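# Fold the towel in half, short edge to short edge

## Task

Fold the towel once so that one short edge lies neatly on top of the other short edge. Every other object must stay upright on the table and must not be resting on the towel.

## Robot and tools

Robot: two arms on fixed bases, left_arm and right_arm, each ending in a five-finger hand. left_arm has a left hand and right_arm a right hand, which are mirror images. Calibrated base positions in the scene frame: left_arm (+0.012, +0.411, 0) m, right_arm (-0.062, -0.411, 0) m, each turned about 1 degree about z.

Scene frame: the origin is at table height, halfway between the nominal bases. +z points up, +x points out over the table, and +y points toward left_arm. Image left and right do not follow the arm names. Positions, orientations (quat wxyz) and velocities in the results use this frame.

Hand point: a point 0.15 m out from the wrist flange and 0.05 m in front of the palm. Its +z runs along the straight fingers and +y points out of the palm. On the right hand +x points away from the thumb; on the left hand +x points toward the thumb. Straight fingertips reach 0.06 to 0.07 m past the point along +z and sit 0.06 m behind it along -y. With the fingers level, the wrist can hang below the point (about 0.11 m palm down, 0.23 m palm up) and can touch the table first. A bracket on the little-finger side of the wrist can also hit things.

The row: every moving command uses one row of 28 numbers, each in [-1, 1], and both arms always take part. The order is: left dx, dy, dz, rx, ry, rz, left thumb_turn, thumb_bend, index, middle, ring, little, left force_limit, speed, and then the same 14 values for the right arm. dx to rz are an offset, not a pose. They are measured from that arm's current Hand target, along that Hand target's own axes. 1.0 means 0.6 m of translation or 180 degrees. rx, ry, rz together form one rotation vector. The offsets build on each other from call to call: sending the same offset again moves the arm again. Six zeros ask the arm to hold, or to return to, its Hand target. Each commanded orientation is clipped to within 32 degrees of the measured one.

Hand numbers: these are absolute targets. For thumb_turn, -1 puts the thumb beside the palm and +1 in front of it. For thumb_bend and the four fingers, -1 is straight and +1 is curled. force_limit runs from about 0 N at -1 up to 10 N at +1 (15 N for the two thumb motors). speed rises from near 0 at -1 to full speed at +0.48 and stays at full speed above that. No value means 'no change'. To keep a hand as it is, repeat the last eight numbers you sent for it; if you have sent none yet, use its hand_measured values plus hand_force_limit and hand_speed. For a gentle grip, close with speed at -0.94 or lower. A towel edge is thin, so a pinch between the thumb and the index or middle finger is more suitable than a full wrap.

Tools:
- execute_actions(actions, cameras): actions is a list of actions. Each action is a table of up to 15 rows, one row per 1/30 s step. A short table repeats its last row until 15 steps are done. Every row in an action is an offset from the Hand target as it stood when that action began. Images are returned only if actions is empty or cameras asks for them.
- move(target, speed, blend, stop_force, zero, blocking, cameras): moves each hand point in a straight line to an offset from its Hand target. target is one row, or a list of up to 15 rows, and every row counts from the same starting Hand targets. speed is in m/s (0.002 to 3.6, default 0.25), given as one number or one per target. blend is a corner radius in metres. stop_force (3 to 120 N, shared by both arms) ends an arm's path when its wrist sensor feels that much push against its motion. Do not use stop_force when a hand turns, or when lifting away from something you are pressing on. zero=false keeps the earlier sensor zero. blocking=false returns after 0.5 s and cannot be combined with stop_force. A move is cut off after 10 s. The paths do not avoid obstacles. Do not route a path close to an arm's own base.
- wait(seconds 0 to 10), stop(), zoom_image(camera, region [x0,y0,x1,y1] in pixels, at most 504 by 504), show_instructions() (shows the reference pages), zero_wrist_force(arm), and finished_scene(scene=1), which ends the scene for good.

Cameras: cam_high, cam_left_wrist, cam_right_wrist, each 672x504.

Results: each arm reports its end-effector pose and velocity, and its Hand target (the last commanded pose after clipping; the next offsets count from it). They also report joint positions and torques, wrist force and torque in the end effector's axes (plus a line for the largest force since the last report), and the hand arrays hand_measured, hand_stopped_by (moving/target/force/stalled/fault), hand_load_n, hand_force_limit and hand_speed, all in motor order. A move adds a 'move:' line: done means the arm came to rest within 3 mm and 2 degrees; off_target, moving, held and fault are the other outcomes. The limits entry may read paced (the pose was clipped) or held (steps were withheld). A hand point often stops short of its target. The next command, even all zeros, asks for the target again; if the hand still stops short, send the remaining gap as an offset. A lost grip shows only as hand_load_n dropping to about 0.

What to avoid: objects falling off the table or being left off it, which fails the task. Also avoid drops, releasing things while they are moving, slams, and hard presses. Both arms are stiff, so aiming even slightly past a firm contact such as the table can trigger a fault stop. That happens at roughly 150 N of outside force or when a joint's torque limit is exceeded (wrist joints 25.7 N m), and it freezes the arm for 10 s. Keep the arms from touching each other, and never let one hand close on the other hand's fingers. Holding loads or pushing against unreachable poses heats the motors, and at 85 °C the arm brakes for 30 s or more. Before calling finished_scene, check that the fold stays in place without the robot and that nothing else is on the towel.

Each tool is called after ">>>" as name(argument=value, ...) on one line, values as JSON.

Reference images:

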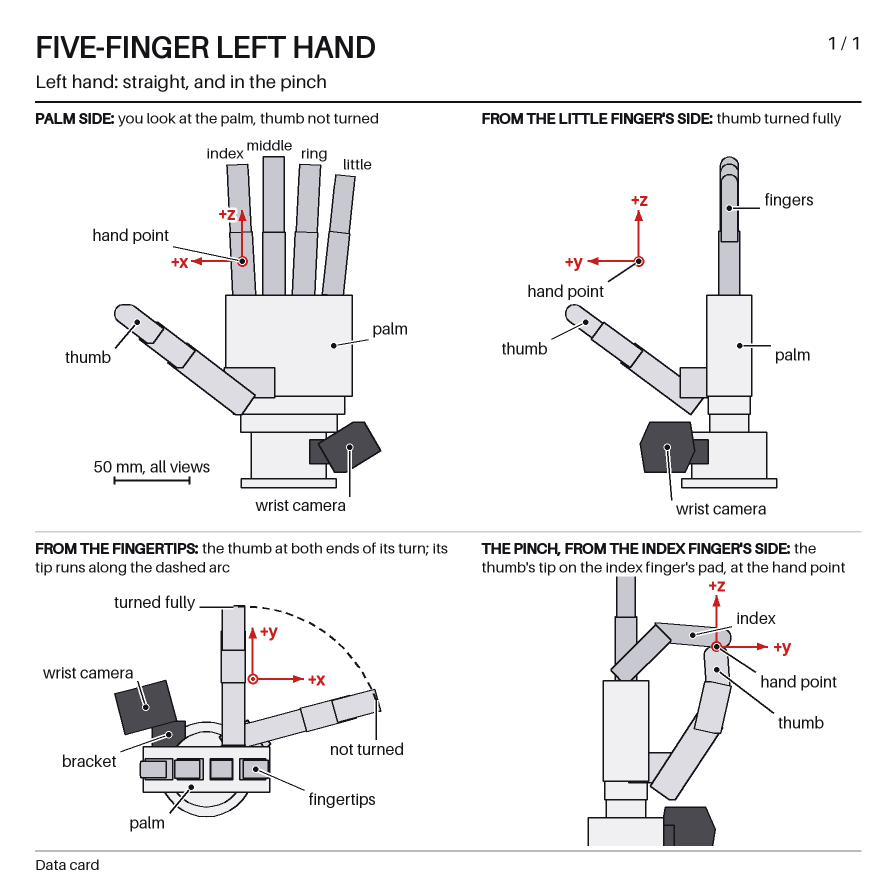

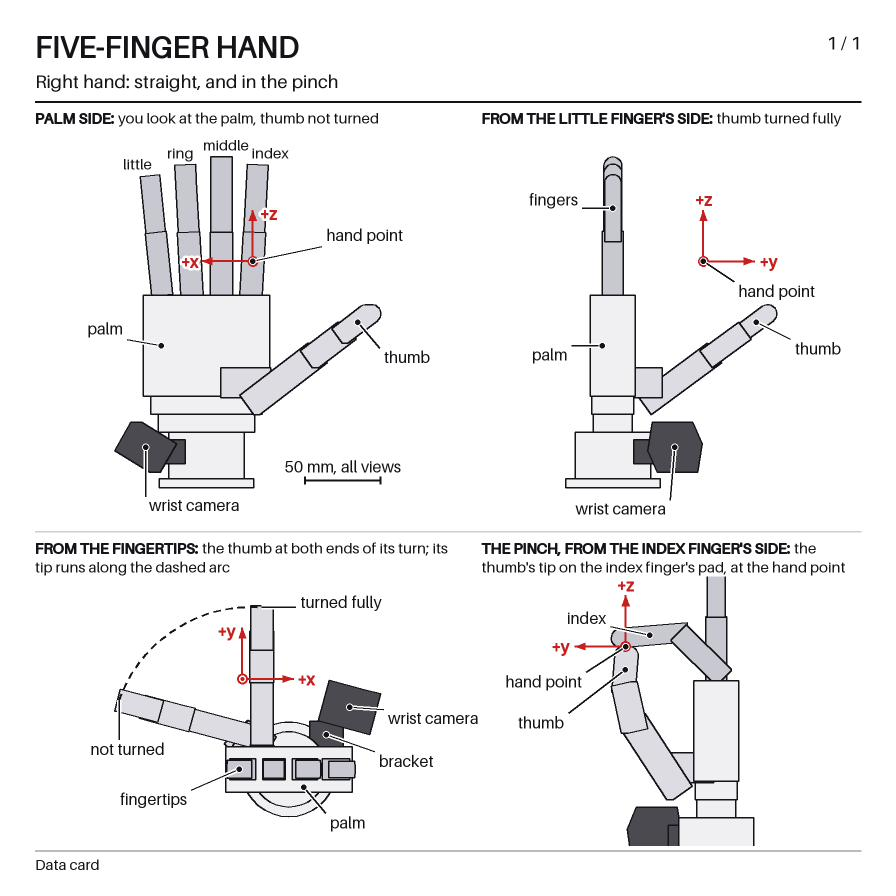

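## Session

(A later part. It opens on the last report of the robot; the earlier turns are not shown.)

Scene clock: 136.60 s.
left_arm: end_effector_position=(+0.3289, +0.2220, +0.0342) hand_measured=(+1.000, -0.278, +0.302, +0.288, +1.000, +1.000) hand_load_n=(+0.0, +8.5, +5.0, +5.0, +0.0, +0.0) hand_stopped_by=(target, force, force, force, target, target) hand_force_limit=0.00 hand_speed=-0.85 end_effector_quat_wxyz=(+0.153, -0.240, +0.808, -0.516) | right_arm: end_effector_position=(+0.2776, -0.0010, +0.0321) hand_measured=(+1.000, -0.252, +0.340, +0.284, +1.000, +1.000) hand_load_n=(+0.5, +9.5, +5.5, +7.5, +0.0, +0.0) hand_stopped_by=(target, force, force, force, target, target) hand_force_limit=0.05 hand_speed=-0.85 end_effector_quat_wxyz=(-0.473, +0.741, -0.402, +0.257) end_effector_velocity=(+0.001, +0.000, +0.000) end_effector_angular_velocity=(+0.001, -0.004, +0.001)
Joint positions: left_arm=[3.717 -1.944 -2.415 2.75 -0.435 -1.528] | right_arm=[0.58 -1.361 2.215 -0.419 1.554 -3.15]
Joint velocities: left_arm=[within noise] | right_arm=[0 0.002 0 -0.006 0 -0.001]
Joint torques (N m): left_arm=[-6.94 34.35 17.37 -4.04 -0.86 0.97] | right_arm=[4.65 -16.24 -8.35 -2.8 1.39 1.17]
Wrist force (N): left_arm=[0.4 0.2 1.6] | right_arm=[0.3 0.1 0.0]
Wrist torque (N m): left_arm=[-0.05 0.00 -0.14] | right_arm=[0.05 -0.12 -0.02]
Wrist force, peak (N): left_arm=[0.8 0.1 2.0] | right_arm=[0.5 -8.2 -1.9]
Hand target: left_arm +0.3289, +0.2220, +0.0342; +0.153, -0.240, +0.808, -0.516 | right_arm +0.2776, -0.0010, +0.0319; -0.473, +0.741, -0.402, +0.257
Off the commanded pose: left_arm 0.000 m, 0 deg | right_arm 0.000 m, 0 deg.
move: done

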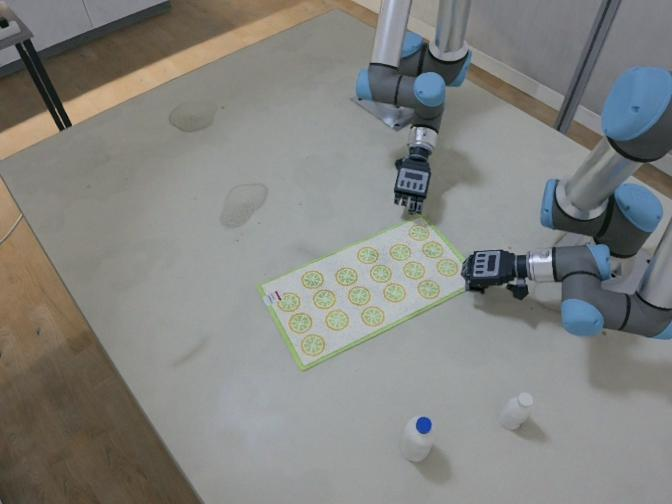

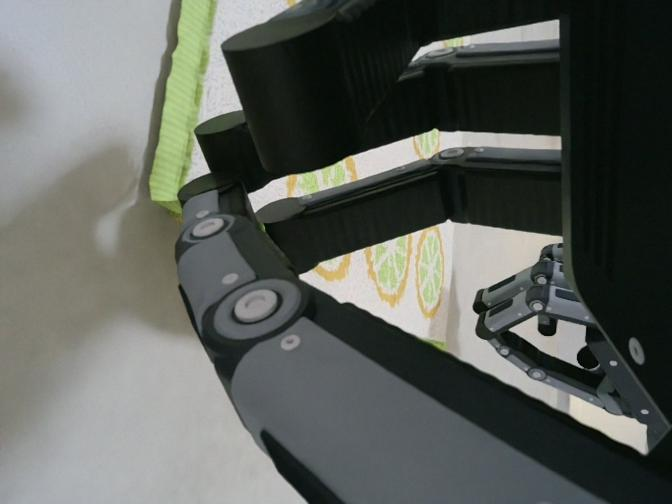

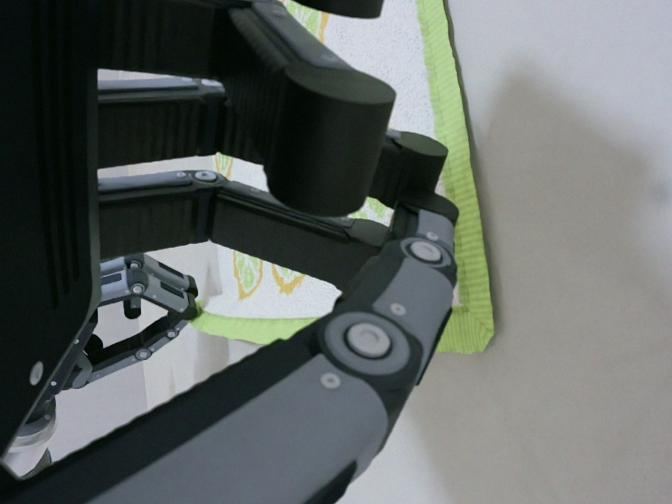

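>>> move(target=[0, -0.0906, -0.0423, 0, 0, 0, 1, 0, 0.5, 0.5, 1, 1, 0, -0.85, 0, -0.0453, -0.0211, 0, 0, 0, 1, 0, 0.5, 0.5, 1, 1, 0.05, -0.85], cameras=["all"], speed=0.05)

>>> zoom_image(camera="cam_high", region=[370, 170, 550, 320])

Scene clock: 138.67 s.
left_arm: end_effector_position=(+0.3290, +0.2223, +0.0942) hand_measured=(+1.000, -0.278, +0.302, +0.288, +1.000, +1.000) hand_load_n=(+0.0, +8.0, +5.5, +5.0, +0.0, +0.0) hand_stopped_by=(target, force, force, force, target, target) hand_force_limit=0.00 hand_speed=-0.85 end_effector_quat_wxyz=(+0.153, -0.240, +0.808, -0.516) | right_arm: end_effector_position=(+0.2776, -0.0010, +0.0621) hand_measured=(+1.000, -0.252, +0.340, +0.284, +1.000, +1.000) hand_load_n=(+0.5, +9.5, +5.5, +7.5, +0.0, +0.0) hand_stopped_by=(target, force, force, force, target, target) hand_force_limit=0.05 hand_speed=-0.85 end_effector_quat_wxyz=(-0.473, +0.741, -0.402, +0.257)
Joint positions: left_arm=[3.718 -1.757 -2.385 2.531 -0.435 -1.527] | right_arm=[0.58 -1.424 2.185 -0.326 1.554 -3.15]
Joint torques (N m): left_arm=[4.4 6.36 -5.35 -1.77 1.77 0.67] | right_arm=[4.3 -14.41 -9.73 -2.79 1.38 1.23]
Wrist force (N): left_arm=[0.7 0.0 1.5] | right_arm=[0.3 0.1 0.1]
Wrist torque (N m): left_arm=[-0.08 -0.07 -0.15] | right_arm=[0.04 -0.13 -0.02]
Wrist force, peak (N): left_arm=[0.5 -0.2 2.1] | right_arm=[0.4 -0.5 0.4]
Hand target: left_arm +0.3288, +0.2221, +0.0942; +0.153, -0.240, +0.808, -0.516 | right_arm +0.2775, -0.0010, +0.0619; -0.473, +0.741, -0.402, +0.257
Off the commanded pose: left_arm 0.000 m, 0 deg | right_arm 0.000 m, 0 deg.
move: done

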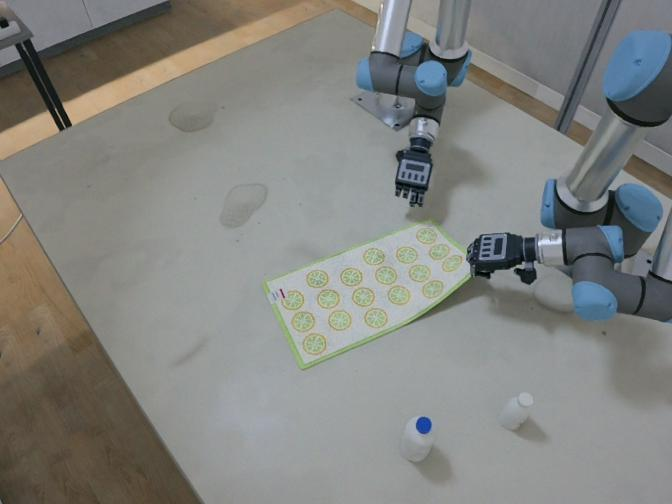

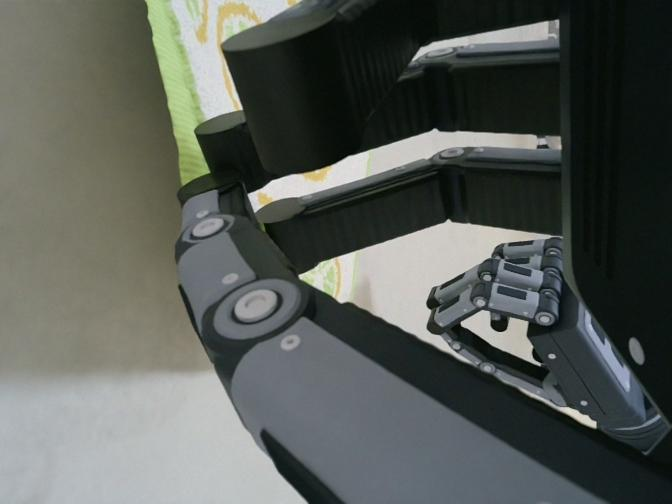

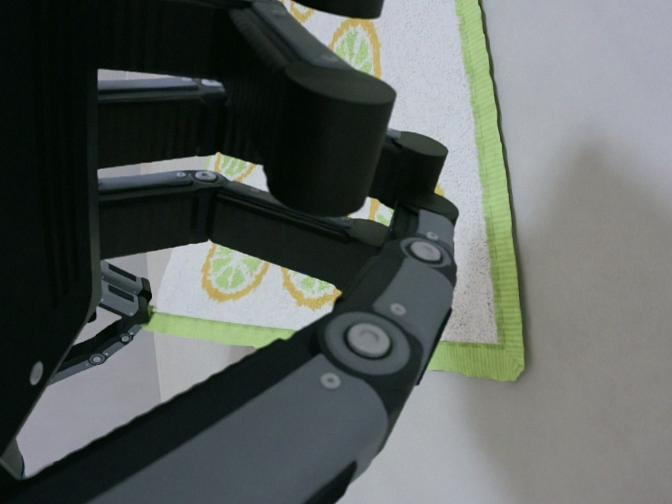

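Scaled by 2.800 from the camera's 672x504 image, which has a finer 960x720 frame.

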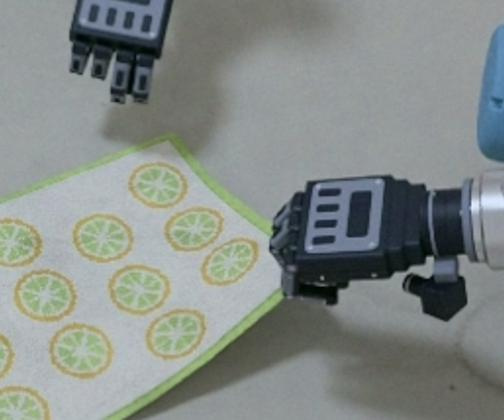

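>>> move(target=[0, 0.0967, 0.0451, 0, 0, 0, 1, 0, 0.5, 0.5, 1, 1, 0, -0.85, 0, 0, 0, 0, 0, 0, 1, -0.6, 0, 0, 1, 1, 0, 0.4], cameras=["all"], speed=0.05)

Scene clock: 141.10 s.
left_arm: end_effector_position=(+0.3287, +0.2220, +0.0301) hand_measured=(+1.000, -0.278, +0.302, +0.288, +1.000, +1.000) hand_load_n=(+0.0, +8.0, +5.0, +5.0, +0.5, +0.0) hand_stopped_by=(target, force, force, force, target, target) hand_force_limit=0.00 hand_speed=-0.85 end_effector_quat_wxyz=(+0.153, -0.240, +0.808, -0.516) | right_arm: end_effector_position=(+0.2775, -0.0010, +0.0619) hand_measured=(+1.000, -0.600, +0.000, +0.000, +1.000, +1.000) hand_load_n=(+0.0, +0.0, +0.0, +0.0, +0.0, +0.0) hand_stopped_by=(target, target, target, target, target, target) hand_force_limit=0.00 hand_speed=0.40 end_effector_quat_wxyz=(-0.473, +0.741, -0.402, +0.257)
Joint positions: left_arm=[3.717 -1.957 -2.417 2.764 -0.435 -1.528] | right_arm=[0.58 -1.423 2.185 -0.327 1.554 -3.15]
Joint torques (N m): left_arm=[-6.45 35.69 5.07 -4.09 3.56 -1.28] | right_arm=[1.66 -13.92 -12.28 -1.77 0.98 0.13]
Wrist force (N): left_arm=[0.7 -0.1 1.7] | right_arm=[0.2 -0.1 0.3]
Wrist torque (N m): left_arm=[-0.10 -0.05 -0.05] | right_arm=[-0.01 -0.13 -0.02]
Wrist force, peak (N): left_arm=[1.0 0.1 2.0] | right_arm=[0.5 -0.3 -0.2]
Hand target: left_arm +0.3289, +0.2221, +0.0301; +0.153, -0.240, +0.808, -0.516 | right_arm +0.2775, -0.0010, +0.0619; -0.473, +0.741, -0.402, +0.257
Off the commanded pose: left_arm 0.000 m, 0 deg | right_arm 0.000 m, 0 deg.
move: done

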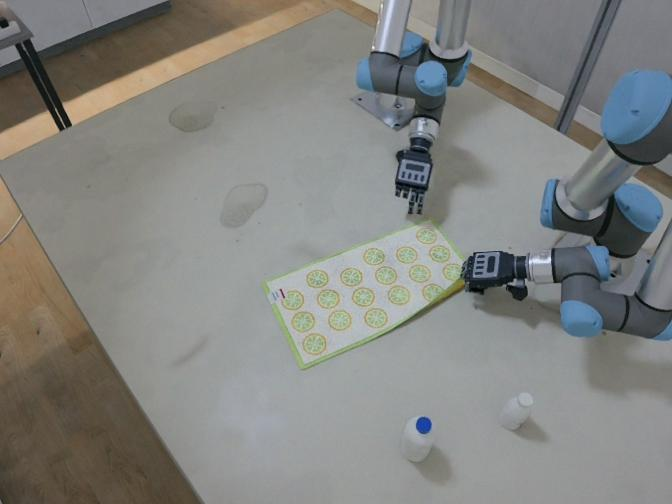

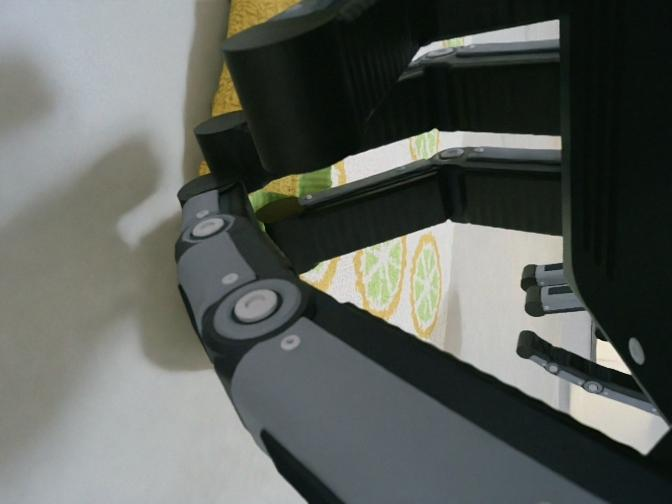

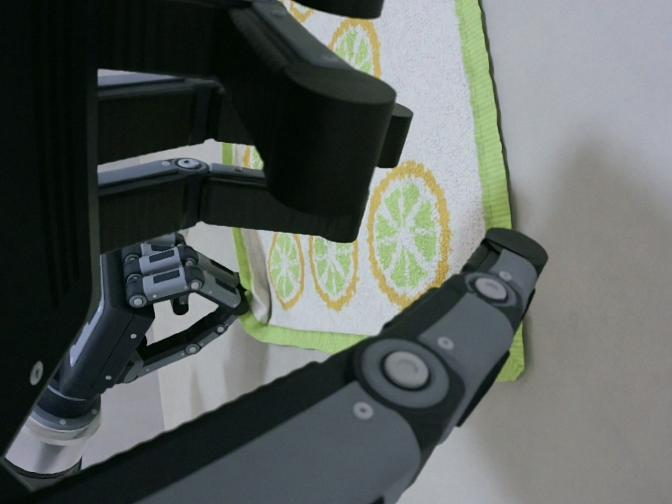

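>>> move(target=[0, -0.068, -0.0317, 0, 0, 0, 1, 0, 0.5, 0.5, 1, 1, 0, -0.85, 0, 0, 0, 0, 0, 0, 1, -0.6, 0, 0, 1, 1, 0, 0.4], cameras=["all"], speed=0.05)

>>> zoom_image(camera="cam_high", region=[240, 190, 520, 400])

Scene clock: 142.77 s.
left_arm: end_effector_position=(+0.3290, +0.2222, +0.0752) hand_measured=(+1.000, -0.278, +0.302, +0.288, +1.000, +1.000) hand_load_n=(+0.0, +8.0, +5.0, +5.0, +0.0, +0.0) hand_stopped_by=(target, force, force, force, target, target) hand_force_limit=0.00 hand_speed=-0.85 end_effector_quat_wxyz=(+0.153, -0.240, +0.808, -0.516) | right_arm: end_effector_position=(+0.2775, -0.0010, +0.0619) hand_measured=(+1.000, -0.600, +0.000, +0.000, +1.000, +1.000) hand_load_n=(+0.0, +0.0, +0.0, +0.0, +0.0, +0.0) hand_stopped_by=(target, target, target, target, target, target) hand_force_limit=0.00 hand_speed=0.40 end_effector_quat_wxyz=(-0.473, +0.741, -0.402, +0.257)
Joint positions: left_arm=[3.718 -1.813 -2.398 2.601 -0.435 -1.527] | right_arm=[0.58 -1.423 2.185 -0.327 1.554 -3.15]
Joint torques (N m): left_arm=[5.96 7.97 -5.18 -1.37 -1.12 0.73] | right_arm=[0.95 -13.51 -15.18 -0.38 0.8 -0.53]
Wrist force (N): left_arm=[0.3 0.0 1.9] | right_arm=[0.3 0.0 0.0]
Wrist torque (N m): left_arm=[-0.11 0.03 -0.20] | right_arm=[0.03 -0.13 -0.02]
Wrist force, peak (N): left_arm=[0.3 -0.9 1.9] | right_arm=[0.3 0.0 0.5]
Hand target: left_arm +0.3288, +0.2221, +0.0752; +0.153, -0.240, +0.808, -0.516 | right_arm +0.2775, -0.0010, +0.0619; -0.473, +0.741, -0.402, +0.257
Off the commanded pose: left_arm 0.000 m, 0 deg | right_arm 0.000 m, 0 deg.
move: done

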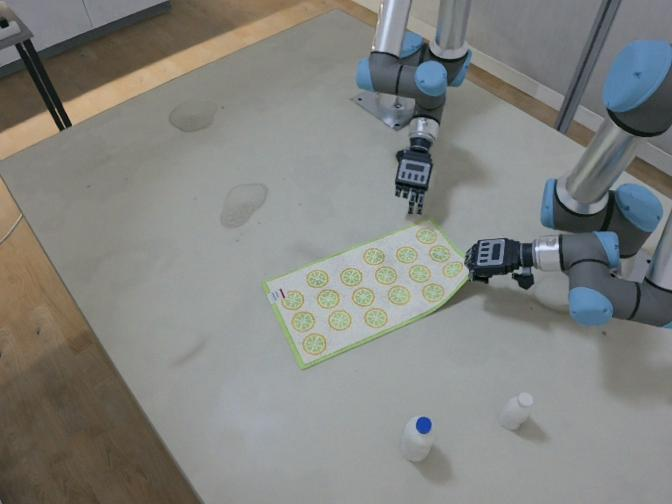

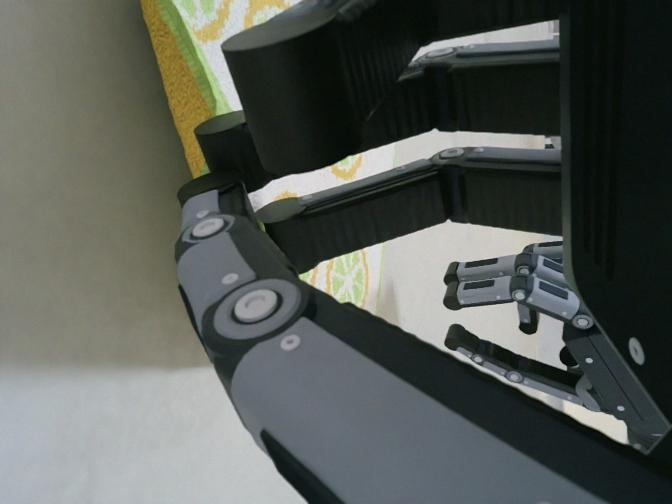

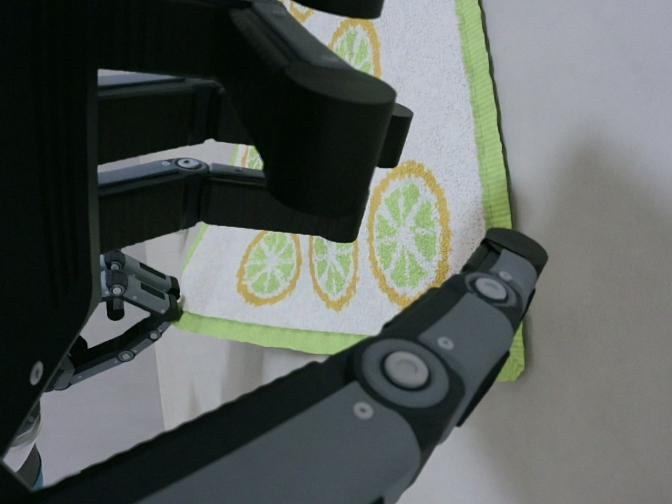

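Scaled by 1.800 from the camera's 672x504 image, which has a finer 960x720 frame.

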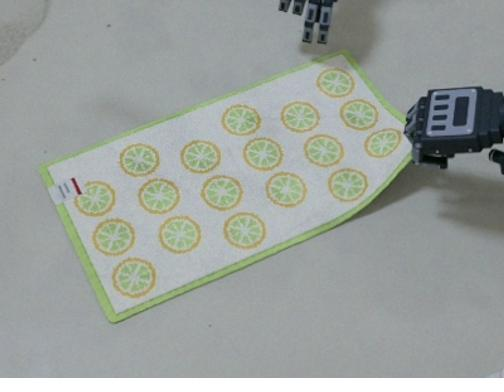

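>>> move(target=[0, 0, 0, 0, 0, 0, 1, 0, 0.5, 0.5, 1, 1, 0, -0.85, -0.0617, 0.0533, -0.0078, 0, 0, 0, 1, -0.6, 0, 0, 1, 1, 0, 0.4], cameras=["cam_right_wrist"], speed=0.08)

Scene clock: 144.23 s.
left_arm: end_effector_position=(+0.3288, +0.2221, +0.0752) hand_measured=(+1.000, -0.278, +0.302, +0.288, +1.000, +1.000) hand_load_n=(+0.0, +8.0, +5.0, +5.0, +0.0, +0.0) hand_stopped_by=(target, force, force, force, target, target) hand_force_limit=0.00 hand_speed=-0.85 end_effector_quat_wxyz=(+0.153, -0.240, +0.808, -0.516) | right_arm: end_effector_position=(+0.2425, +0.0203, +0.0348) hand_measured=(+1.000, -0.600, +0.000, +0.000, +1.000, +1.000) hand_load_n=(+0.0, +0.0, +0.0, +0.0, +0.0, +0.0) hand_stopped_by=(target, target, target, target, target, target) hand_force_limit=0.00 hand_speed=0.40 end_effector_quat_wxyz=(-0.473, +0.741, -0.402, +0.257)
Joint positions: left_arm=[3.718 -1.813 -2.398 2.6 -0.435 -1.527] | right_arm=[0.704 -1.365 2.211 -0.408 1.667 -3.097]
Joint torques (N m): left_arm=[6.28 8.13 -6.38 -3.26 -1.05 -1.61] | right_arm=[-0.84 -32.47 -22.28 1.71 -1.03 -1.41]
Wrist force (N): left_arm=[0.5 0.2 1.6] | right_arm=[0.0 -0.2 0.2]
Wrist torque (N m): left_arm=[-0.06 -0.01 -0.20] | right_arm=[-0.02 -0.09 0.05]
Wrist force, peak (N): left_arm=[0.2 -0.2 2.2] | right_arm=[0.8 -0.6 0.3]
Hand target: left_arm +0.3288, +0.2221, +0.0752; +0.153, -0.240, +0.808, -0.516 | right_arm +0.2425, +0.0203, +0.0349; -0.473, +0.741, -0.402, +0.257
Off the commanded pose: left_arm 0.000 m, 0 deg | right_arm 0.000 m, 0 deg.
move: done
Images, in order (width x height): cam_right_wrist 672x504.

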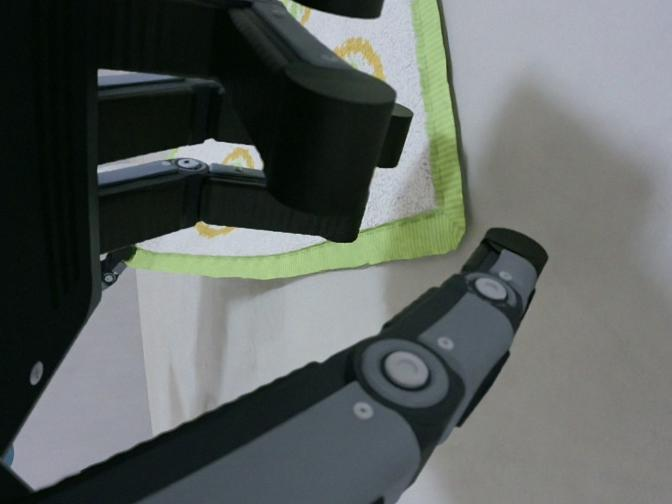

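>>> move(target=[0, 0, 0, 0, 0, 0, 1, 0, 0.5, 0.5, 1, 1, 0, -0.85, 0.01, 0.0084, 0.0186, 0, 0, 0, 1, -0.6, 0, 0, 1, 1, 0, 0.4], cameras=["cam_right_wrist"], speed=0.05)

Scene clock: 145.40 s.
left_arm: end_effector_position=(+0.3288, +0.2221, +0.0752) hand_measured=(+1.000, -0.278, +0.302, +0.288, +1.000, +1.000) hand_load_n=(+0.0, +8.0, +5.0, +5.0, +0.0, +0.5) hand_stopped_by=(target, force, force, force, target, target) hand_force_limit=0.00 hand_speed=-0.85 end_effector_quat_wxyz=(+0.153, -0.240, +0.808, -0.516) | right_arm: end_effector_position=(+0.2526, +0.0197, +0.0256) hand_measured=(+1.000, -0.600, +0.000, +0.000, +1.000, +1.000) hand_load_n=(-0.5, +0.0, +0.0, +0.0, +0.0, +0.0) hand_stopped_by=(target, target, target, target, target, target) hand_force_limit=0.00 hand_speed=0.40 end_effector_quat_wxyz=(-0.473, +0.741, -0.402, +0.257)
Joint positions: left_arm=[3.718 -1.813 -2.398 2.6 -0.435 -1.527] | right_arm=[0.682 -1.336 2.207 -0.435 1.647 -3.107]
Joint torques (N m): left_arm=[6.47 7.79 -6.92 -3.37 -1.05 -1.5] | right_arm=[6.37 -35.35 -16.56 1.69 0.99 1]
Wrist force (N): left_arm=[0.3 -0.1 2.1] | right_arm=[0.4 -0.1 0.0]
Wrist torque (N m): left_arm=[-0.13 0.02 -0.20] | right_arm=[0.02 -0.15 0.09]
Wrist force, peak (N): left_arm=[0.3 -0.1 2.1] | right_arm=[0.6 -0.3 0.3]
Hand target: left_arm +0.3288, +0.2221, +0.0752; +0.153, -0.240, +0.808, -0.516 | right_arm +0.2525, +0.0197, +0.0256; -0.473, +0.741, -0.402, +0.257
Off the commanded pose: left_arm 0.000 m, 0 deg | right_arm 0.000 m, 0 deg.
move: done
Images, in order (width x height): cam_right_wrist 672x504.

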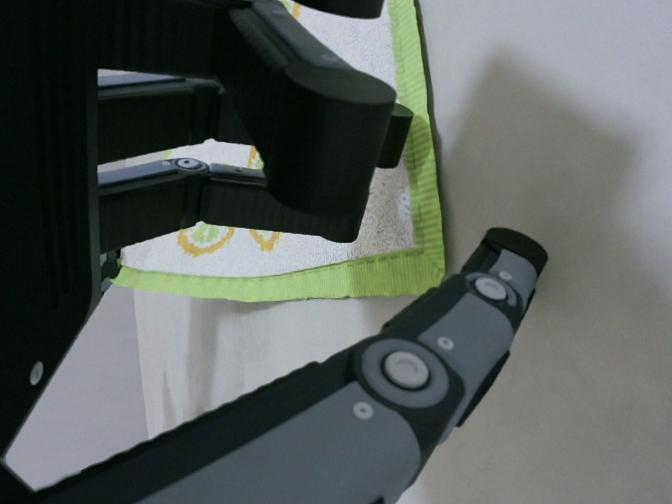

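>>> move(target=[0, 0, 0, 0, 0, 0, 1, 0, 0.5, 0.5, 1, 1, 0, -0.85, -0.0067, -0.0092, 0.0196, 0, 0, 0, 1, -0.6, 0, 0, 1, 1, 0, 0.4], cameras=["cam_right_wrist"], speed=0.05)

Scene clock: 146.40 s.
left_arm: end_effector_position=(+0.3288, +0.2221, +0.0752) hand_measured=(+1.000, -0.278, +0.302, +0.288, +1.000, +1.000) hand_load_n=(+0.0, +8.0, +5.0, +5.0, +0.0, +0.0) hand_stopped_by=(target, force, force, force, target, target) hand_force_limit=0.00 hand_speed=-0.85 end_effector_quat_wxyz=(+0.153, -0.240, +0.808, -0.516) | right_arm: end_effector_position=(+0.2612, +0.0302, +0.0256) hand_measured=(+1.000, -0.600, +0.000, +0.000, +1.000, +1.000) hand_load_n=(+0.5, +0.0, +0.0, +0.0, +0.0, +0.0) hand_stopped_by=(target, target, target, target, target, target) hand_force_limit=0.00 hand_speed=0.40 end_effector_quat_wxyz=(-0.473, +0.741, -0.402, +0.257) end_effector_velocity=(-0.001, -0.001, +0.000) end_effector_angular_velocity=(+0.001, +0.002, -0.001)
Joint positions: left_arm=[3.718 -1.813 -2.398 2.6 -0.435 -1.527] | right_arm=[0.691 -1.309 2.169 -0.423 1.655 -3.103]
Joint velocities: left_arm=[within noise] | right_arm=[0 -0.003 0.005 -0.001 0 0.002]
Joint torques (N m): left_arm=[6.28 7.85 -6.48 -3.32 -1.03 -1.55] | right_arm=[-5.31 -35.08 -9.1 -0.91 -0.4 0.54]
Wrist force (N): left_arm=[0.6 0.1 1.7] | right_arm=[0.4 -0.3 0.2]
Wrist torque (N m): left_arm=[-0.08 -0.04 -0.19] | right_arm=[-0.03 -0.14 -0.02]
Wrist force, peak (N): left_arm=[0.6 0.1 2.0] | right_arm=[0.4 -0.6 0.1]
Hand target: left_arm +0.3288, +0.2221, +0.0752; +0.153, -0.240, +0.808, -0.516 | right_arm +0.2612, +0.0301, +0.0257; -0.473, +0.741, -0.402, +0.257
Off the commanded pose: left_arm 0.000 m, 0 deg | right_arm 0.000 m, 0 deg.
move: done
Images, in order (width x height): cam_right_wrist 672x504.

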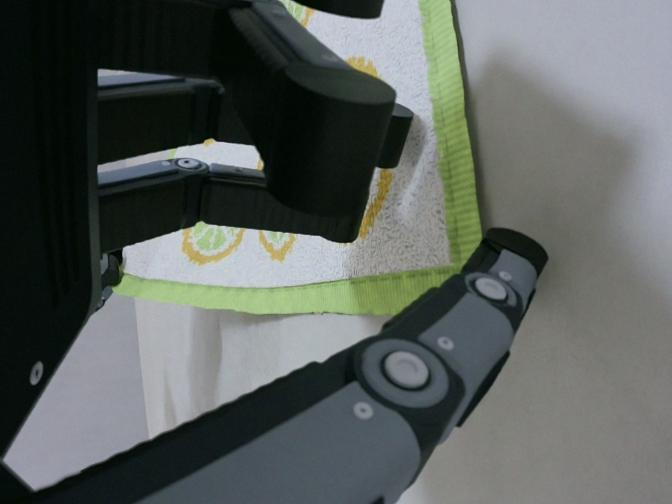

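>>> move(target=[0, 0, 0, 0, 0, 0, 1, 0, 0.5, 0.5, 1, 1, 0, -0.85, -0.0042, 0.0161, 0.001, 0, 0, 0, 1, -0.6, 0, 0, 1, 1, 0, 0.4], cameras=["cam_right_wrist"], speed=0.015, stop_force=5)

Scene clock: 148.83 s.
left_arm: end_effector_position=(+0.3288, +0.2221, +0.0752) hand_measured=(+1.000, -0.278, +0.302, +0.288, +1.000, +1.000) hand_load_n=(-0.5, +8.0, +5.0, +5.0, +0.0, +0.5) hand_stopped_by=(target, force, force, force, target, target) hand_force_limit=0.00 hand_speed=-0.85 end_effector_quat_wxyz=(+0.153, -0.240, +0.808, -0.516) | right_arm: end_effector_position=(+0.2596, +0.0302, +0.0223) hand_measured=(+1.000, -0.600, +0.000, +0.000, +1.000, +1.000) hand_load_n=(-0.5, -0.5, +0.0, +1.0, +0.0, +0.0) hand_stopped_by=(target, target, target, target, target, target) hand_force_limit=0.00 hand_speed=0.40 end_effector_quat_wxyz=(-0.473, +0.741, -0.402, +0.257)
Joint positions: left_arm=[3.718 -1.813 -2.398 2.6 -0.435 -1.527] | right_arm=[0.694 -1.304 2.174 -0.434 1.658 -3.102]
Joint torques (N m): left_arm=[6.41 8.48 -6.35 -3.28 -0.8 -1.48] | right_arm=[-6.62 -31.63 -19.24 -0.02 -1.65 -1.48]
Wrist force (N): left_arm=[0.4 0.0 1.7] | right_arm=[1.1 -6.2 -3.5]
Wrist torque (N m): left_arm=[-0.09 0.00 -0.20] | right_arm=[0.01 0.00 -0.15]
Wrist force, peak (N): left_arm=[0.6 0.1 2.1] | right_arm=[1.9 -14.8 -11.3]
Hand target: left_arm +0.3288, +0.2221, +0.0752; +0.153, -0.240, +0.808, -0.516 | right_arm +0.2596, +0.0302, +0.0223; -0.473, +0.741, -0.402, +0.257 (not the last commanded pose)
Off the commanded pose: left_arm 0.000 m, 0 deg | right_arm 0.006 m, 0 deg.
move: contact (right_arm)
Images, in order (width x height): cam_right_wrist 672x504.

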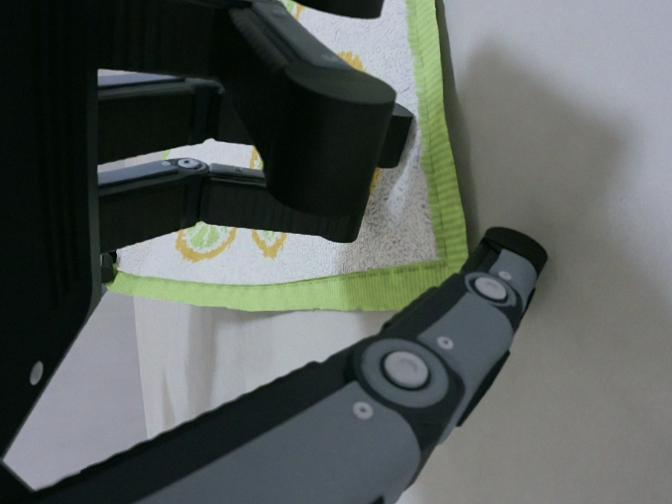

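>>> move(target=[0, 0, 0, 0, 0, 0, 1, 0, 0.5, 0.5, 1, 1, 0, -0.85, 0, 0.01, 0.0047, 0, 0, 0, 1, -0.42, 0.14, 0.14, 1, 1, 0, -0.88], cameras=["cam_right_wrist"], speed=0.008, stop_force=8, zero=false)

Scene clock: 150.43 s.
left_arm: end_effector_position=(+0.3288, +0.2221, +0.0752) hand_measured=(+1.000, -0.278, +0.302, +0.288, +1.000, +1.000) hand_load_n=(-0.5, +8.0, +5.0, +5.0, +0.0, +0.0) hand_stopped_by=(target, force, force, force, target, target) hand_force_limit=0.00 hand_speed=-0.85 end_effector_quat_wxyz=(+0.153, -0.240, +0.808, -0.516) | right_arm: end_effector_position=(+0.2597, +0.0302, +0.0223) hand_measured=(+1.000, -0.420, +0.140, +0.140, +1.000, +1.000) hand_load_n=(+0.0, +0.0, +0.0, +0.5, +0.0, +0.0) hand_stopped_by=(target, target, target, target, target, target) hand_force_limit=0.00 hand_speed=-0.88 end_effector_quat_wxyz=(-0.473, +0.741, -0.402, +0.257)
Joint positions: left_arm=[3.718 -1.813 -2.398 2.6 -0.435 -1.527] | right_arm=[0.694 -1.303 2.174 -0.434 1.658 -3.102]
Joint torques (N m): left_arm=[6.17 8.38 -7.02 -3.32 -0.77 -1.39] | right_arm=[-5.08 -35.44 -21.79 1.08 0.78 -1.4]
Wrist force (N): left_arm=[0.5 0.1 1.8] | right_arm=[0.2 -0.2 0.2]
Wrist torque (N m): left_arm=[-0.09 -0.01 -0.20] | right_arm=[0.02 -0.10 -0.03]
Wrist force, peak (N): left_arm=[0.3 0.2 2.2] | right_arm=[0.6 -9.2 -9.4]
Hand target: left_arm +0.3288, +0.2221, +0.0752; +0.153, -0.240, +0.808, -0.516 | right_arm +0.2597, +0.0302, +0.0223; -0.473, +0.741, -0.402, +0.257 (not the last commanded pose)
Off the commanded pose: left_arm 0.000 m, 0 deg | right_arm 0.007 m, 0 deg.
move: contact (right_arm)
Images, in order (width x height): cam_right_wrist 672x504.

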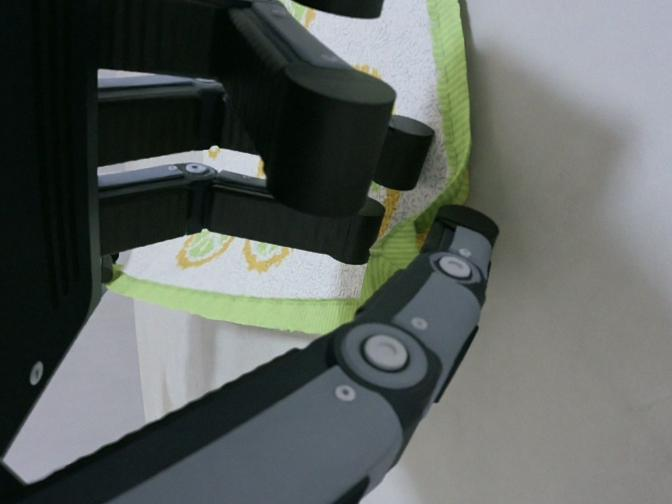

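>>> move(target=[0, 0, 0, 0, 0, 0, 1, 0, 0.5, 0.5, 1, 1, 0, -0.85, 0, 0.01, 0.0047, 0, 0, 0, 1, -0.28, 0.26, 0.26, 1, 1, 0, -0.88], cameras=["cam_right_wrist"], speed=0.008, stop_force=6, zero=false)

>>> move(target=[0, 0, 0, 0, 0, 0, 1, 0, 0.5, 0.5, 1, 1, 0, -0.85, 0, 0, 0, 0, 0, 0, 1, 0, 0.5, 0.5, 1, 1, 0.05, -0.85], cameras=["cam_right_wrist"])

Scene clock: 152.30 s.
left_arm: end_effector_position=(+0.3288, +0.2221, +0.0752) hand_measured=(+1.000, -0.278, +0.302, +0.288, +1.000, +1.000) hand_load_n=(+0.0, +8.0, +5.0, +5.0, +0.0, +0.0) hand_stopped_by=(target, force, force, force, target, target) hand_force_limit=0.00 hand_speed=-0.85 end_effector_quat_wxyz=(+0.153, -0.240, +0.808, -0.516) | right_arm: end_effector_position=(+0.2597, +0.0303, +0.0183) hand_measured=(+1.000, -0.322, +0.260, +0.260, +1.000, +1.000) hand_load_n=(+0.0, +7.5, +1.5, +3.0, +0.0, +0.0) hand_stopped_by=(target, force, target, target, target, target) hand_force_limit=0.00 hand_speed=-0.88 end_effector_quat_wxyz=(-0.473, +0.741, -0.402, +0.257)
Joint positions: left_arm=[3.718 -1.813 -2.398 2.6 -0.435 -1.527] | right_arm=[0.694 -1.295 2.177 -0.446 1.658 -3.102]
Joint torques (N m): left_arm=[6.69 8.12 -6.04 -3.35 -0.43 -1.32] | right_arm=[-5.5 -31.8 -19.39 2.79 0.69 -1.52]
Wrist force (N): left_arm=[0.8 0.0 1.6] | right_arm=[0.2 -6.5 -3.2]
Wrist torque (N m): left_arm=[-0.09 -0.04 -0.19] | right_arm=[0.03 -0.04 -0.16]
Wrist force, peak (N): left_arm=[0.6 0.2 2.2] | right_arm=[0.3 -8.1 -4.0]
Hand target: left_arm +0.3288, +0.2221, +0.0752; +0.153, -0.240, +0.808, -0.516 | right_arm +0.2597, +0.0303, +0.0183; -0.473, +0.741, -0.402, +0.257 (not the last commanded pose)
Off the commanded pose: left_arm 0.000 m, 0 deg | right_arm 0.003 m, 0 deg.
move: contact (right_arm)
Images, in order (width x height): cam_right_wrist 672x504.

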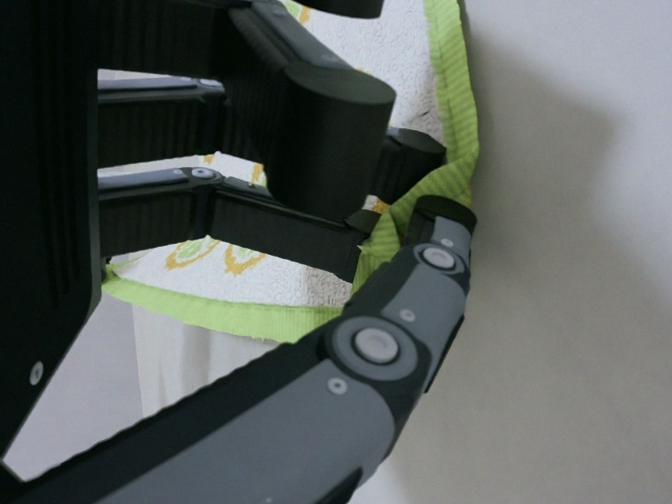

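Scene clock: 152.80 s.
left_arm: end_effector_position=(+0.3288, +0.2221, +0.0752) hand_measured=(+1.000, -0.278, +0.302, +0.288, +1.000, +1.000) hand_load_n=(+0.0, +8.0, +5.0, +5.0, +0.0, +0.0) hand_stopped_by=(target, force, force, force, target, target) hand_force_limit=0.00 hand_speed=-0.85 end_effector_quat_wxyz=(+0.153, -0.240, +0.808, -0.516) | right_arm: end_effector_position=(+0.2597, +0.0303, +0.0183) hand_measured=(+1.000, -0.322, +0.326, +0.270, +1.000, +1.000) hand_load_n=(-1.5, +11.0, +6.0, +6.0, +0.0, +0.5) hand_stopped_by=(target, force, force, force, target, target) hand_force_limit=0.05 hand_speed=-0.85 end_effector_quat_wxyz=(-0.473, +0.741, -0.402, +0.257)
Joint positions: left_arm=[3.718 -1.813 -2.398 2.6 -0.435 -1.527] | right_arm=[0.694 -1.295 2.177 -0.446 1.658 -3.102]
Joint torques (N m): left_arm=[6.42 7.97 -6.18 -3.22 -0.59 -1.39] | right_arm=[-4.69 -31.62 -18.46 2.53 0.68 -1.47]
Wrist force (N): left_arm=[0.9 0.1 2.2] | right_arm=[0.1 -5.4 -0.5]
Wrist torque (N m): left_arm=[-0.11 -0.06 -0.18] | right_arm=[0.02 -0.10 -0.13]
Wrist force, peak (N): left_arm=[0.9 0.1 2.2] | right_arm=[0.1 -6.3 -2.9]
Hand target: left_arm +0.3288, +0.2221, +0.0752; +0.153, -0.240, +0.808, -0.516 | right_arm +0.2597, +0.0303, +0.0183; -0.473, +0.741, -0.402, +0.257
Off the commanded pose: left_arm 0.000 m, 0 deg | right_arm 0.000 m, 0 deg.
move: done
Images, in order (width x height): cam_right_wrist 672x504.

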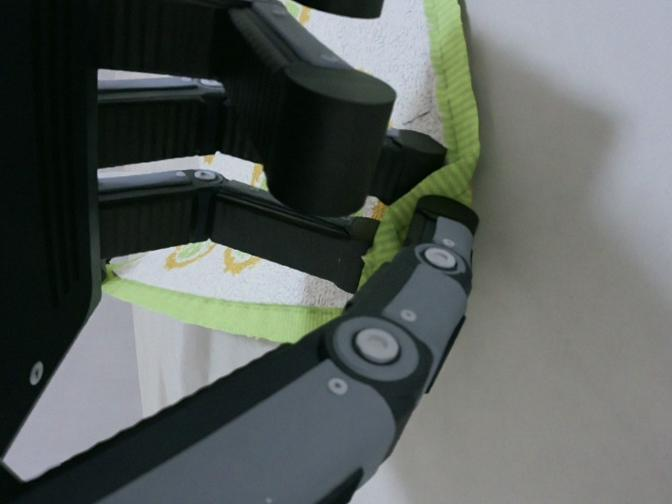

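>>> move(target=[0, 0, 0, 0, 0, 0, 1, 0, 0.5, 0.5, 1, 1, 0, -0.85, 0, -0.0862, -0.0402, 0, 0, 0, 1, 0, 0.5, 0.5, 1, 1, 0.05, -0.85], cameras=["all"], speed=0.05)

>>> zoom_image(camera="cam_high", region=[240, 180, 520, 390])

Scene clock: 154.47 s.
left_arm: end_effector_position=(+0.3288, +0.2221, +0.0752) hand_measured=(+1.000, -0.278, +0.302, +0.288, +1.000, +1.000) hand_load_n=(+0.0, +8.0, +5.0, +5.0, +0.0, +0.0) hand_stopped_by=(target, force, force, force, target, target) hand_force_limit=0.00 hand_speed=-0.85 end_effector_quat_wxyz=(+0.153, -0.240, +0.808, -0.516) | right_arm: end_effector_position=(+0.2597, +0.0303, +0.0755) hand_measured=(+1.000, -0.322, +0.326, +0.270, +1.000, +1.000) hand_load_n=(-1.5, +10.5, +6.0, +5.0, +0.0, +0.0) hand_stopped_by=(target, force, force, force, target, target) hand_force_limit=0.05 hand_speed=-0.85 end_effector_quat_wxyz=(-0.473, +0.741, -0.402, +0.257)
Joint positions: left_arm=[3.718 -1.813 -2.398 2.6 -0.435 -1.527] | right_arm=[0.694 -1.41 2.122 -0.276 1.658 -3.102]
Joint torques (N m): left_arm=[6.35 7.91 -7.28 -3.36 -0.29 -1.39] | right_arm=[4.08 -15.3 -9.77 -2.85 0.97 1.44]
Wrist force (N): left_arm=[0.4 0.1 1.6] | right_arm=[0.0 -0.3 0.4]
Wrist torque (N m): left_arm=[-0.07 0.00 -0.21] | right_arm=[-0.04 -0.10 -0.04]
Wrist force, peak (N): left_arm=[0.8 0.3 2.0] | right_arm=[0.0 -5.4 -0.7]
Hand target: left_arm +0.3288, +0.2221, +0.0752; +0.153, -0.240, +0.808, -0.516 | right_arm +0.2596, +0.0302, +0.0754; -0.473, +0.741, -0.402, +0.257
Off the commanded pose: left_arm 0.000 m, 0 deg | right_arm 0.000 m, 0 deg.
move: done

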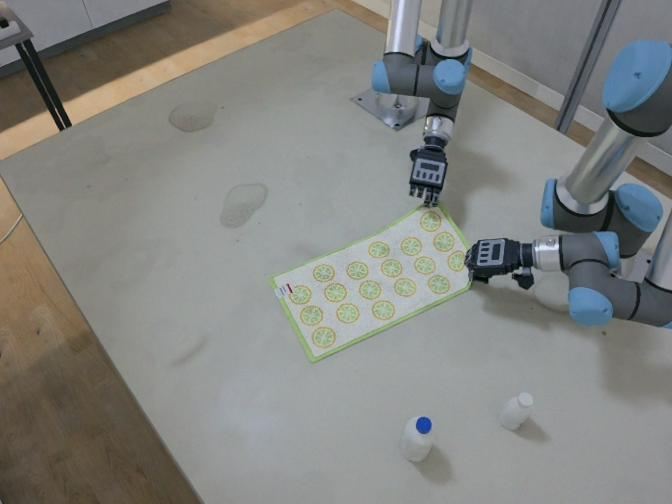

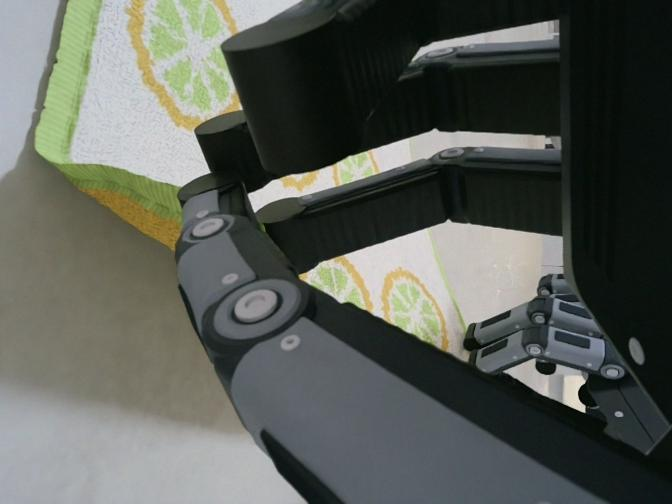

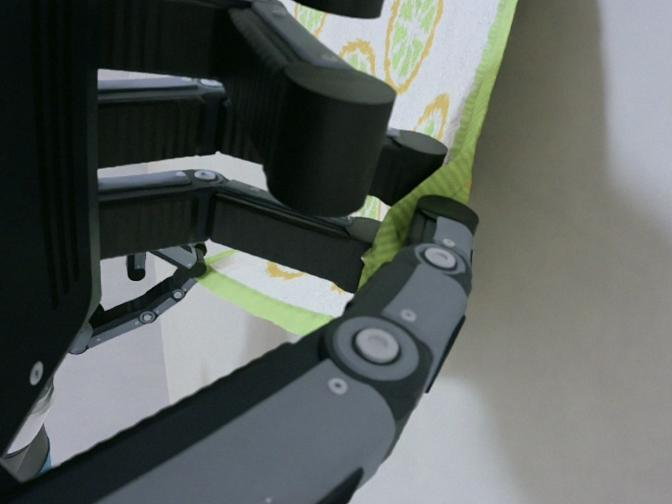

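Scaled by 1.800 from the camera's 672x504 image, which has a finer 960x720 frame.

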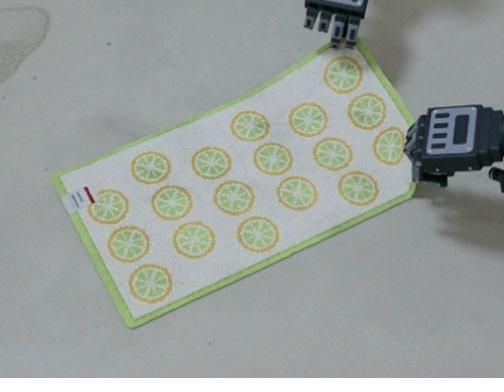

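>>> move(target=[0, 0.083, 0.0112, 0, 0, 0, 1, 0, 0.5, 0.5, 1, 1, 0, -0.85, 0, 0.0755, 0.0077, 0, 0, 0, 1, 0, 0.5, 0.5, 1, 1, 0.05, -0.85], cameras=["all"], speed=0.06)

>>> zoom_image(camera="cam_high", region=[240, 180, 520, 390])

Scene clock: 156.50 s.
left_arm: end_effector_position=(+0.3206, +0.2345, +0.0272) hand_measured=(+1.000, -0.278, +0.302, +0.288, +1.000, +1.000) hand_load_n=(+0.0, +8.0, +5.5, +5.0, +0.5, +0.0) hand_stopped_by=(target, force, force, force, target, target) hand_force_limit=0.00 hand_speed=-0.85 end_effector_quat_wxyz=(+0.153, -0.240, +0.808, -0.516) | right_arm: end_effector_position=(+0.2471, +0.0221, +0.0323) hand_measured=(+1.000, -0.322, +0.326, +0.270, +1.000, +1.000) hand_load_n=(-1.5, +10.5, +6.0, +5.0, +0.0, +0.0) hand_stopped_by=(target, force, force, force, target, target) hand_force_limit=0.05 hand_speed=-0.85 end_effector_quat_wxyz=(-0.473, +0.741, -0.402, +0.257)
Joint positions: left_arm=[3.798 -2.013 -2.45 2.684 -0.445 -1.341] | right_arm=[0.699 -1.352 2.203 -0.414 1.662 -3.1]
Joint torques (N m): left_arm=[-7.65 29.92 14.5 -3.62 3.95 -1.46] | right_arm=[-0.24 -34.28 -20.74 1.46 0.54 1.06]
Wrist force (N): left_arm=[1.0 0.2 1.3] | right_arm=[0.0 -0.5 0.9]
Wrist torque (N m): left_arm=[0.01 0.02 -0.09] | right_arm=[-0.01 -0.16 -0.01]
Wrist force, peak (N): left_arm=[1.0 0.8 2.0] | right_arm=[0.0 -0.3 1.2]
Hand target: left_arm +0.3207, +0.2346, +0.0272; +0.153, -0.240, +0.808, -0.516 | right_arm +0.2472, +0.0221, +0.0323; -0.473, +0.741, -0.402, +0.257
Off the commanded pose: left_arm 0.000 m, 0 deg | right_arm 0.000 m, 0 deg.
move: done

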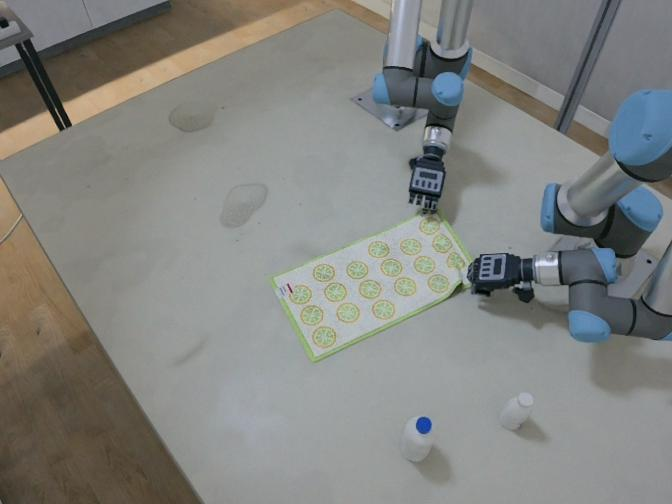

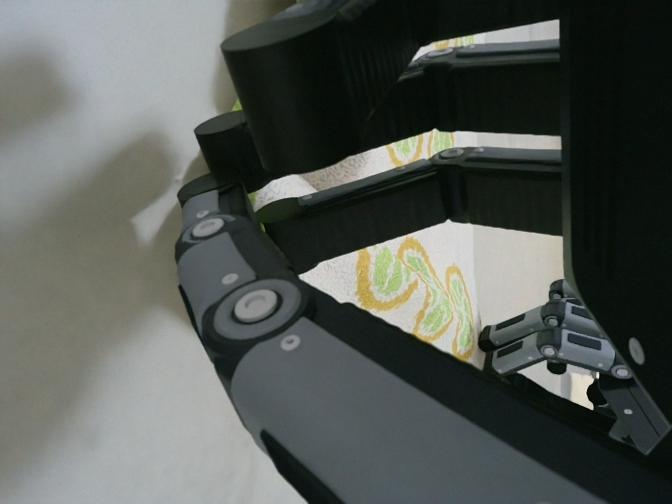

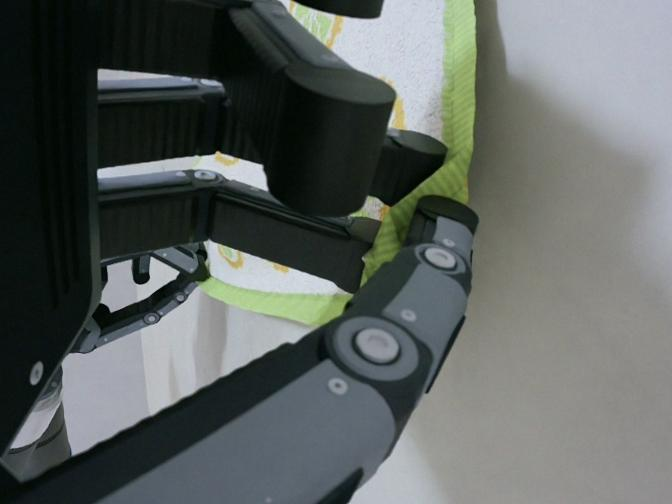

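Scaled by 1.800 from the camera's 672x504 image, which has a finer 960x720 frame.

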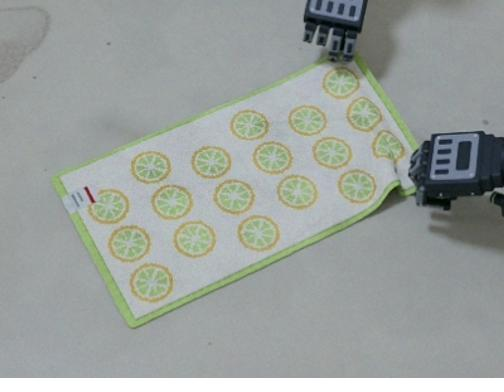

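>>> zoom_image(camera="cam_high", region=[420, 230, 510, 310])

Scaled by 5.600 from the camera's 672x504 image, which has a finer 960x720 frame.

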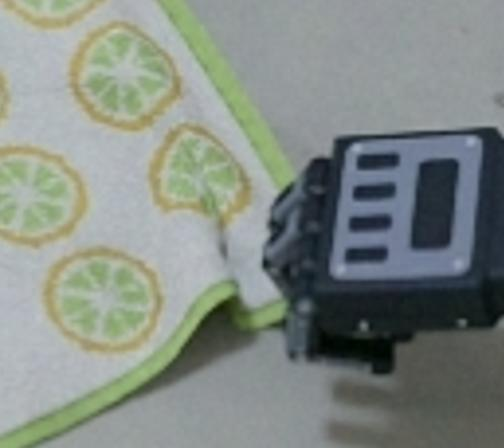

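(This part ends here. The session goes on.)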